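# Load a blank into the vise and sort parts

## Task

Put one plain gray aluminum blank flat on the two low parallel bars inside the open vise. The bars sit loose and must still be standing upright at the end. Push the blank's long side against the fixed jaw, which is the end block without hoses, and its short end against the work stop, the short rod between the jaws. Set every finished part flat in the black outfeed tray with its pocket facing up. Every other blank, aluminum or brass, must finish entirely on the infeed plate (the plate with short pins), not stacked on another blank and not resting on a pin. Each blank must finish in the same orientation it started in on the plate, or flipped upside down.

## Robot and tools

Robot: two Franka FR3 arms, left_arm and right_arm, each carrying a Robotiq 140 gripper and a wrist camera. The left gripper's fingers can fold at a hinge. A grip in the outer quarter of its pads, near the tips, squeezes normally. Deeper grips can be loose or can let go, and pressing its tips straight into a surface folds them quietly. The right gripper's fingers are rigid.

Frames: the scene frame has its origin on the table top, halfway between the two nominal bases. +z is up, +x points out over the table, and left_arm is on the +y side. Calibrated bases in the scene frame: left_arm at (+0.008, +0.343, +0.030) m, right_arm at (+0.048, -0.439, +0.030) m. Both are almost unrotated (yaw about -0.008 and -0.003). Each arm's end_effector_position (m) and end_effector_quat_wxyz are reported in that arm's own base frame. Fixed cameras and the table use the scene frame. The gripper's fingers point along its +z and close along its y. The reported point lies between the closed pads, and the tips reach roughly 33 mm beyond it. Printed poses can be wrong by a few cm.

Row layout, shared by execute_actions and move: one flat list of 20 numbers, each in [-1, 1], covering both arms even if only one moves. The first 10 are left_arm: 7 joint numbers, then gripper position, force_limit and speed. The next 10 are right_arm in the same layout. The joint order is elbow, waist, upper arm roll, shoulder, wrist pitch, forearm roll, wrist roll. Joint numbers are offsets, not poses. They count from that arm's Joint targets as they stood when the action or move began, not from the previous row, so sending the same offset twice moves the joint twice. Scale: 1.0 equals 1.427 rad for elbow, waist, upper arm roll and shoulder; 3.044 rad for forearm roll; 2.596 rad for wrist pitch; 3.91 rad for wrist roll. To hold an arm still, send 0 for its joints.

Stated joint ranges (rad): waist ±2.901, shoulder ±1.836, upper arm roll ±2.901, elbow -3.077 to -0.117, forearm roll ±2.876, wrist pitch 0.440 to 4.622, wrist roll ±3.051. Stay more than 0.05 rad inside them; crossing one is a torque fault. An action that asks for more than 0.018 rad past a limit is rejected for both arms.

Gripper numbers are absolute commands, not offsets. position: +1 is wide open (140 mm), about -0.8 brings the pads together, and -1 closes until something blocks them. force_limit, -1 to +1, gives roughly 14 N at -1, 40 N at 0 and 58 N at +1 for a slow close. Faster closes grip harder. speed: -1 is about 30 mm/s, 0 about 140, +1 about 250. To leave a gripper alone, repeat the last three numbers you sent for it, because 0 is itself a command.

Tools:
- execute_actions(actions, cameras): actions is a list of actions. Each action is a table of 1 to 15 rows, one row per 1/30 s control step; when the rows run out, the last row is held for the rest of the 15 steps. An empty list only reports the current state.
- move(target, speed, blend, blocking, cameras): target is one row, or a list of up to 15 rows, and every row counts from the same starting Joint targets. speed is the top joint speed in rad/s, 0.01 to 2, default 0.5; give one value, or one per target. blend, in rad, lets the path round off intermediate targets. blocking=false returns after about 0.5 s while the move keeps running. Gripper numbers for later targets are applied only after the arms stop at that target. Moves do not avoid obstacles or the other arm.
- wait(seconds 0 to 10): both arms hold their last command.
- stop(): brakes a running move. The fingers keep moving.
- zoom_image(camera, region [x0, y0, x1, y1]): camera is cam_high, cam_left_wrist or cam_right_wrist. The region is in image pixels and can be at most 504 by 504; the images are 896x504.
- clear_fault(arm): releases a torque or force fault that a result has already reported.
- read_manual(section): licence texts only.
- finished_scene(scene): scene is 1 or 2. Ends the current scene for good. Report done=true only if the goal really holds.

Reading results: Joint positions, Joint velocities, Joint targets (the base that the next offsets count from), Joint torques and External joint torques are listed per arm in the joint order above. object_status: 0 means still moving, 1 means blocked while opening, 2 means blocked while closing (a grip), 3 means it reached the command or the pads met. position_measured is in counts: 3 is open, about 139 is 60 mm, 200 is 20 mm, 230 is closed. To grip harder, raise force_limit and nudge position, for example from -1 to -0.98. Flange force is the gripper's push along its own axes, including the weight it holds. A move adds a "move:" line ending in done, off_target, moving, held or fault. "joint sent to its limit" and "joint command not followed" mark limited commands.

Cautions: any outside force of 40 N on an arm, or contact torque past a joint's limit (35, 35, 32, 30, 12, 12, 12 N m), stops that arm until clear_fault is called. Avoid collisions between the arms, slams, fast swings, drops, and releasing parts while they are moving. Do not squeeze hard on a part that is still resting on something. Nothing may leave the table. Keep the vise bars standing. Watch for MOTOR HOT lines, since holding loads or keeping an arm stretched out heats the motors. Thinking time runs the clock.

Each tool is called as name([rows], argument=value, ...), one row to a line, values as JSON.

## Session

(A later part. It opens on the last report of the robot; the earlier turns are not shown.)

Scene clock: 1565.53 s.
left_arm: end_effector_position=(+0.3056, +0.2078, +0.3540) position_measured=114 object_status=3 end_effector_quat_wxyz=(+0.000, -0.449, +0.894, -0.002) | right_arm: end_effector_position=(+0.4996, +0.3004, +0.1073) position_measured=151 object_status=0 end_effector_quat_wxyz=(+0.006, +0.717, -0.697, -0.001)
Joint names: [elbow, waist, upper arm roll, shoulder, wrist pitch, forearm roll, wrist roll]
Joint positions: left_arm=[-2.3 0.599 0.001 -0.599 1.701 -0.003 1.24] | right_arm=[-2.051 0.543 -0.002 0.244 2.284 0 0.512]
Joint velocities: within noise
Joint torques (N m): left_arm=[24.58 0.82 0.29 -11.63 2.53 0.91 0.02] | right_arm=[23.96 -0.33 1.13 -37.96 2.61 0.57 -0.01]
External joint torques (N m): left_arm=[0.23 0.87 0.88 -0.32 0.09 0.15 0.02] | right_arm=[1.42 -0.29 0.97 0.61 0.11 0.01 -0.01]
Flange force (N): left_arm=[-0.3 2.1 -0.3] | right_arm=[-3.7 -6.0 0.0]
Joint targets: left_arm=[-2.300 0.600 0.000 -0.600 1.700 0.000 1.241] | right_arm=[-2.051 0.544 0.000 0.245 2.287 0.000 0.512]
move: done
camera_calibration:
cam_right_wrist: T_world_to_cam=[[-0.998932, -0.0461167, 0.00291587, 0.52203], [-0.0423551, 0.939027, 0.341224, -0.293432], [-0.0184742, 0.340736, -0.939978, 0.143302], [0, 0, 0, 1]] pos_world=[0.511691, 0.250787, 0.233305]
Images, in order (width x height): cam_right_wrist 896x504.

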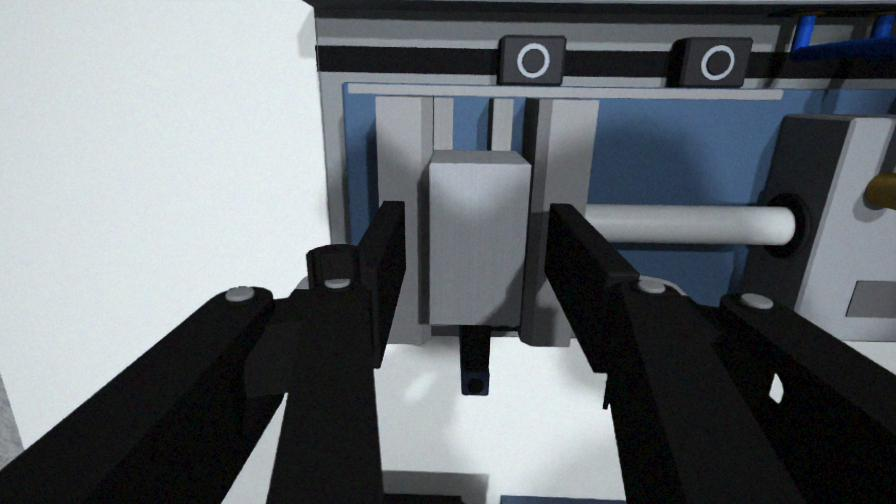

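move([
  [0,0,0,0,0,0,0,0.12,-0.1,-1, -0.00168,0,0,-0.02502,-0.00936,0,0,-0.18,-0.3,-1],
  [0,0,0,0,0,0,0,0.12,-0.1,-1, 0.01507,0,0,-0.04849,-0.03147,0,0,-0.18,-0.3,-1],
  [0,0,0,0,0,0,0,0.12,-0.1,-1, 0.05893,0,0,-0.08669,-0.07662,0,0,-0.18,-0.3,-1],
], speed=[0.05, 0.1, 0.15], blend=[0.01, 0.01, 0], cameras=["cam_right_wrist", "cam_high"])

zoom_image(camera="cam_right_wrist", region=[370, 100, 580, 310])

zoom_image(camera="cam_high", region=[470, 200, 570, 300])

Scene clock: 1576.20 s.
left_arm: end_effector_position=(+0.3056, +0.2078, +0.3540) position_measured=114 object_status=3 end_effector_quat_wxyz=(+0.000, -0.449, +0.894, -0.002) | right_arm: end_effector_position=(+0.5002, +0.3008, +0.1998) position_measured=151 object_status=3 end_effector_quat_wxyz=(-0.002, +0.717, -0.697, +0.000)
Joint names: [elbow, waist, upper arm roll, shoulder, wrist pitch, forearm roll, wrist roll]
Joint positions: left_arm=[-2.3 0.599 0.001 -0.599 1.701 -0.003 1.24] | right_arm=[-1.968 0.543 -0.002 0.121 2.093 0 0.512]
Joint velocities: left_arm=[within noise] | right_arm=[-0.001 0.002 -0.002 0.003 -0.006 0 0]
Joint torques (N m): left_arm=[24.57 0.82 0.25 -11.65 2.54 0.91 0.03] | right_arm=[25.8 -0.29 0.97 -35.61 2.29 0.65 -0.05]
External joint torques (N m): left_arm=[0.2 0.82 0.76 -0.25 0.09 0.14 0.03] | right_arm=[1.7 -0.41 0.75 0.48 -0.24 0 -0.05]
Flange force (N): left_arm=[-0.4 1.9 -0.3] | right_arm=[-4.1 -7.1 -2.5]
Joint targets: left_arm=[-2.300 0.600 0.000 -0.600 1.700 0.000 1.241] | right_arm=[-1.967 0.544 0.000 0.121 2.088 0.000 0.512]
move: done; blend cut to 0 rad at target 1
camera_calibration:
cam_right_wrist: T_world_to_cam=[[-0.998878, -0.046128, -0.0107088, 0.525097], [-0.0469674, 0.936181, 0.348365, -0.32365], [-0.00604397, 0.348477, -0.937298, 0.221014], [0, 0, 0, 1]] pos_world=[0.510642, 0.250199, 0.325527]
Images, in order (width x height): cam_high 896x504, cam_right_wrist 896x504.

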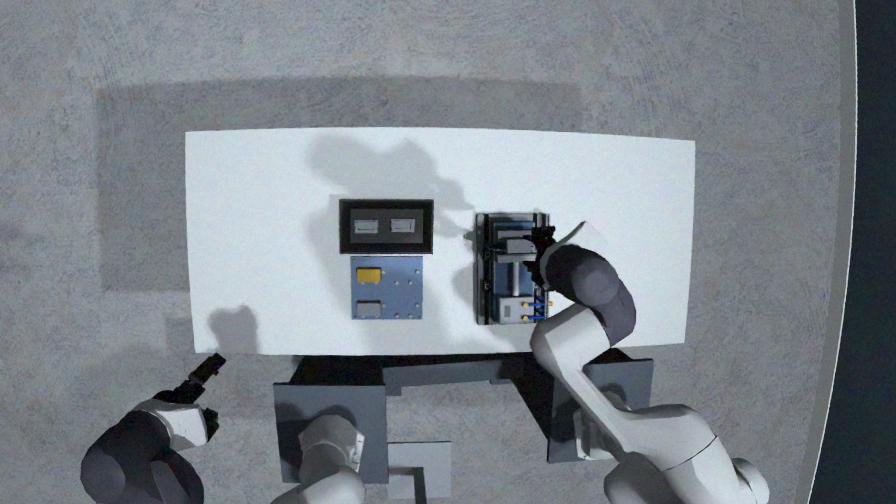

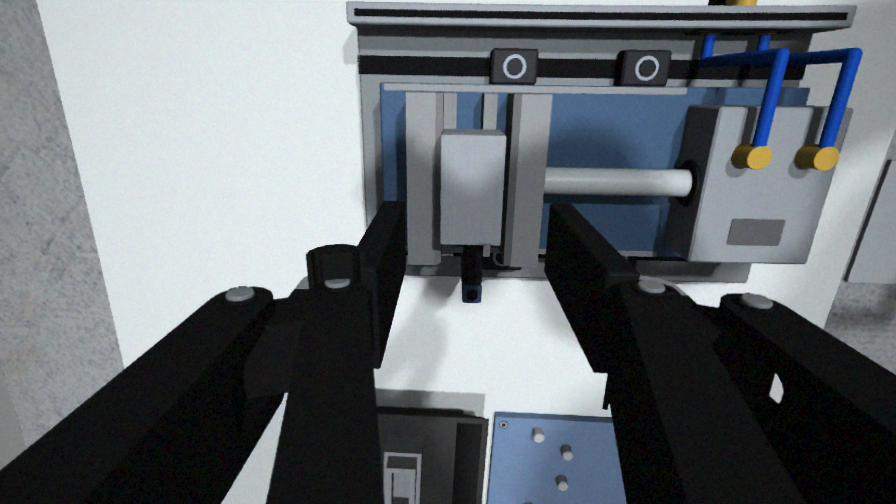

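Scaled by 2.400 from the camera's 896x504 image, which has a finer 1280x720 frame.

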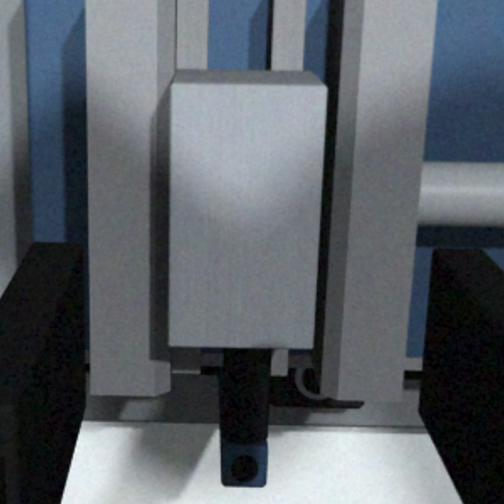

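Scaled by 5.040 from the camera's 896x504 image, which has a finer 1280x720 frame.

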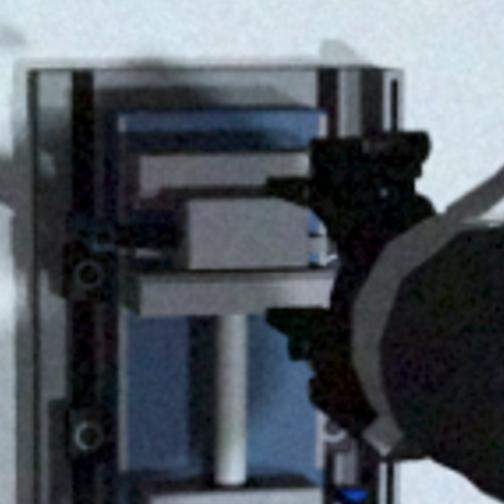

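zoom_image(camera="cam_high", region=[330, 190, 440, 330])

zoom_image(camera="cam_right_wrist", region=[400, 80, 560, 180])

zoom_image(camera="cam_right_wrist", region=[400, 210, 560, 310])

Scaled by 3.600 from the camera's 896x504 image, which has a finer 1280x720 frame.

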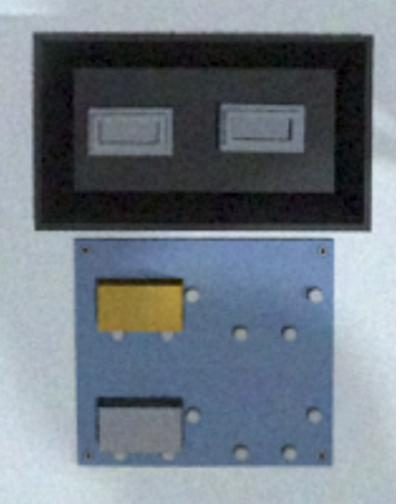

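Scaled by 3.150 from the camera's 896x504 image, which has a finer 1280x720 frame.

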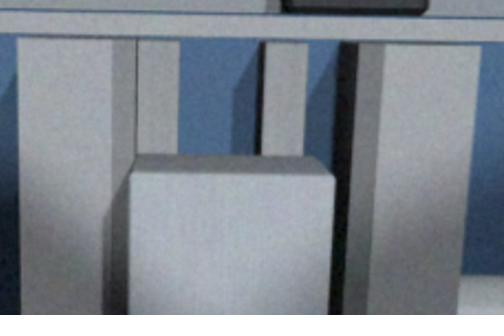

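Scaled by 3.150 from the camera's 896x504 image, which has a finer 1280x720 frame.

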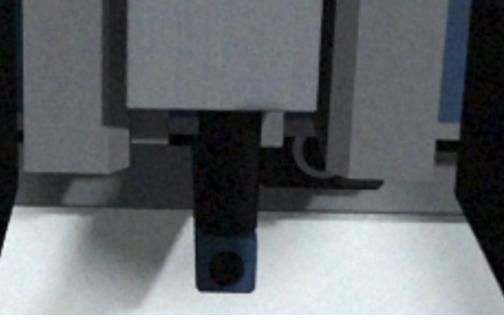

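zoom_image(camera="cam_right_wrist", region=[430, 85, 530, 155])

zoom_image(camera="cam_right_wrist", region=[430, 235, 530, 305])

Scaled by 5.040 from the camera's 896x504 image, which has a finer 1280x720 frame.

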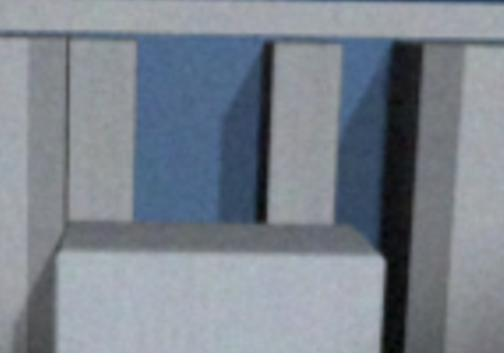

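Scaled by 5.040 from the camera's 896x504 image, which has a finer 1280x720 frame.

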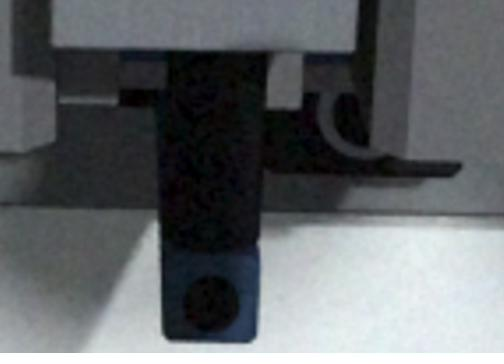

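finished_scene(scene=1, done=true)

The scene is finished: the task was done.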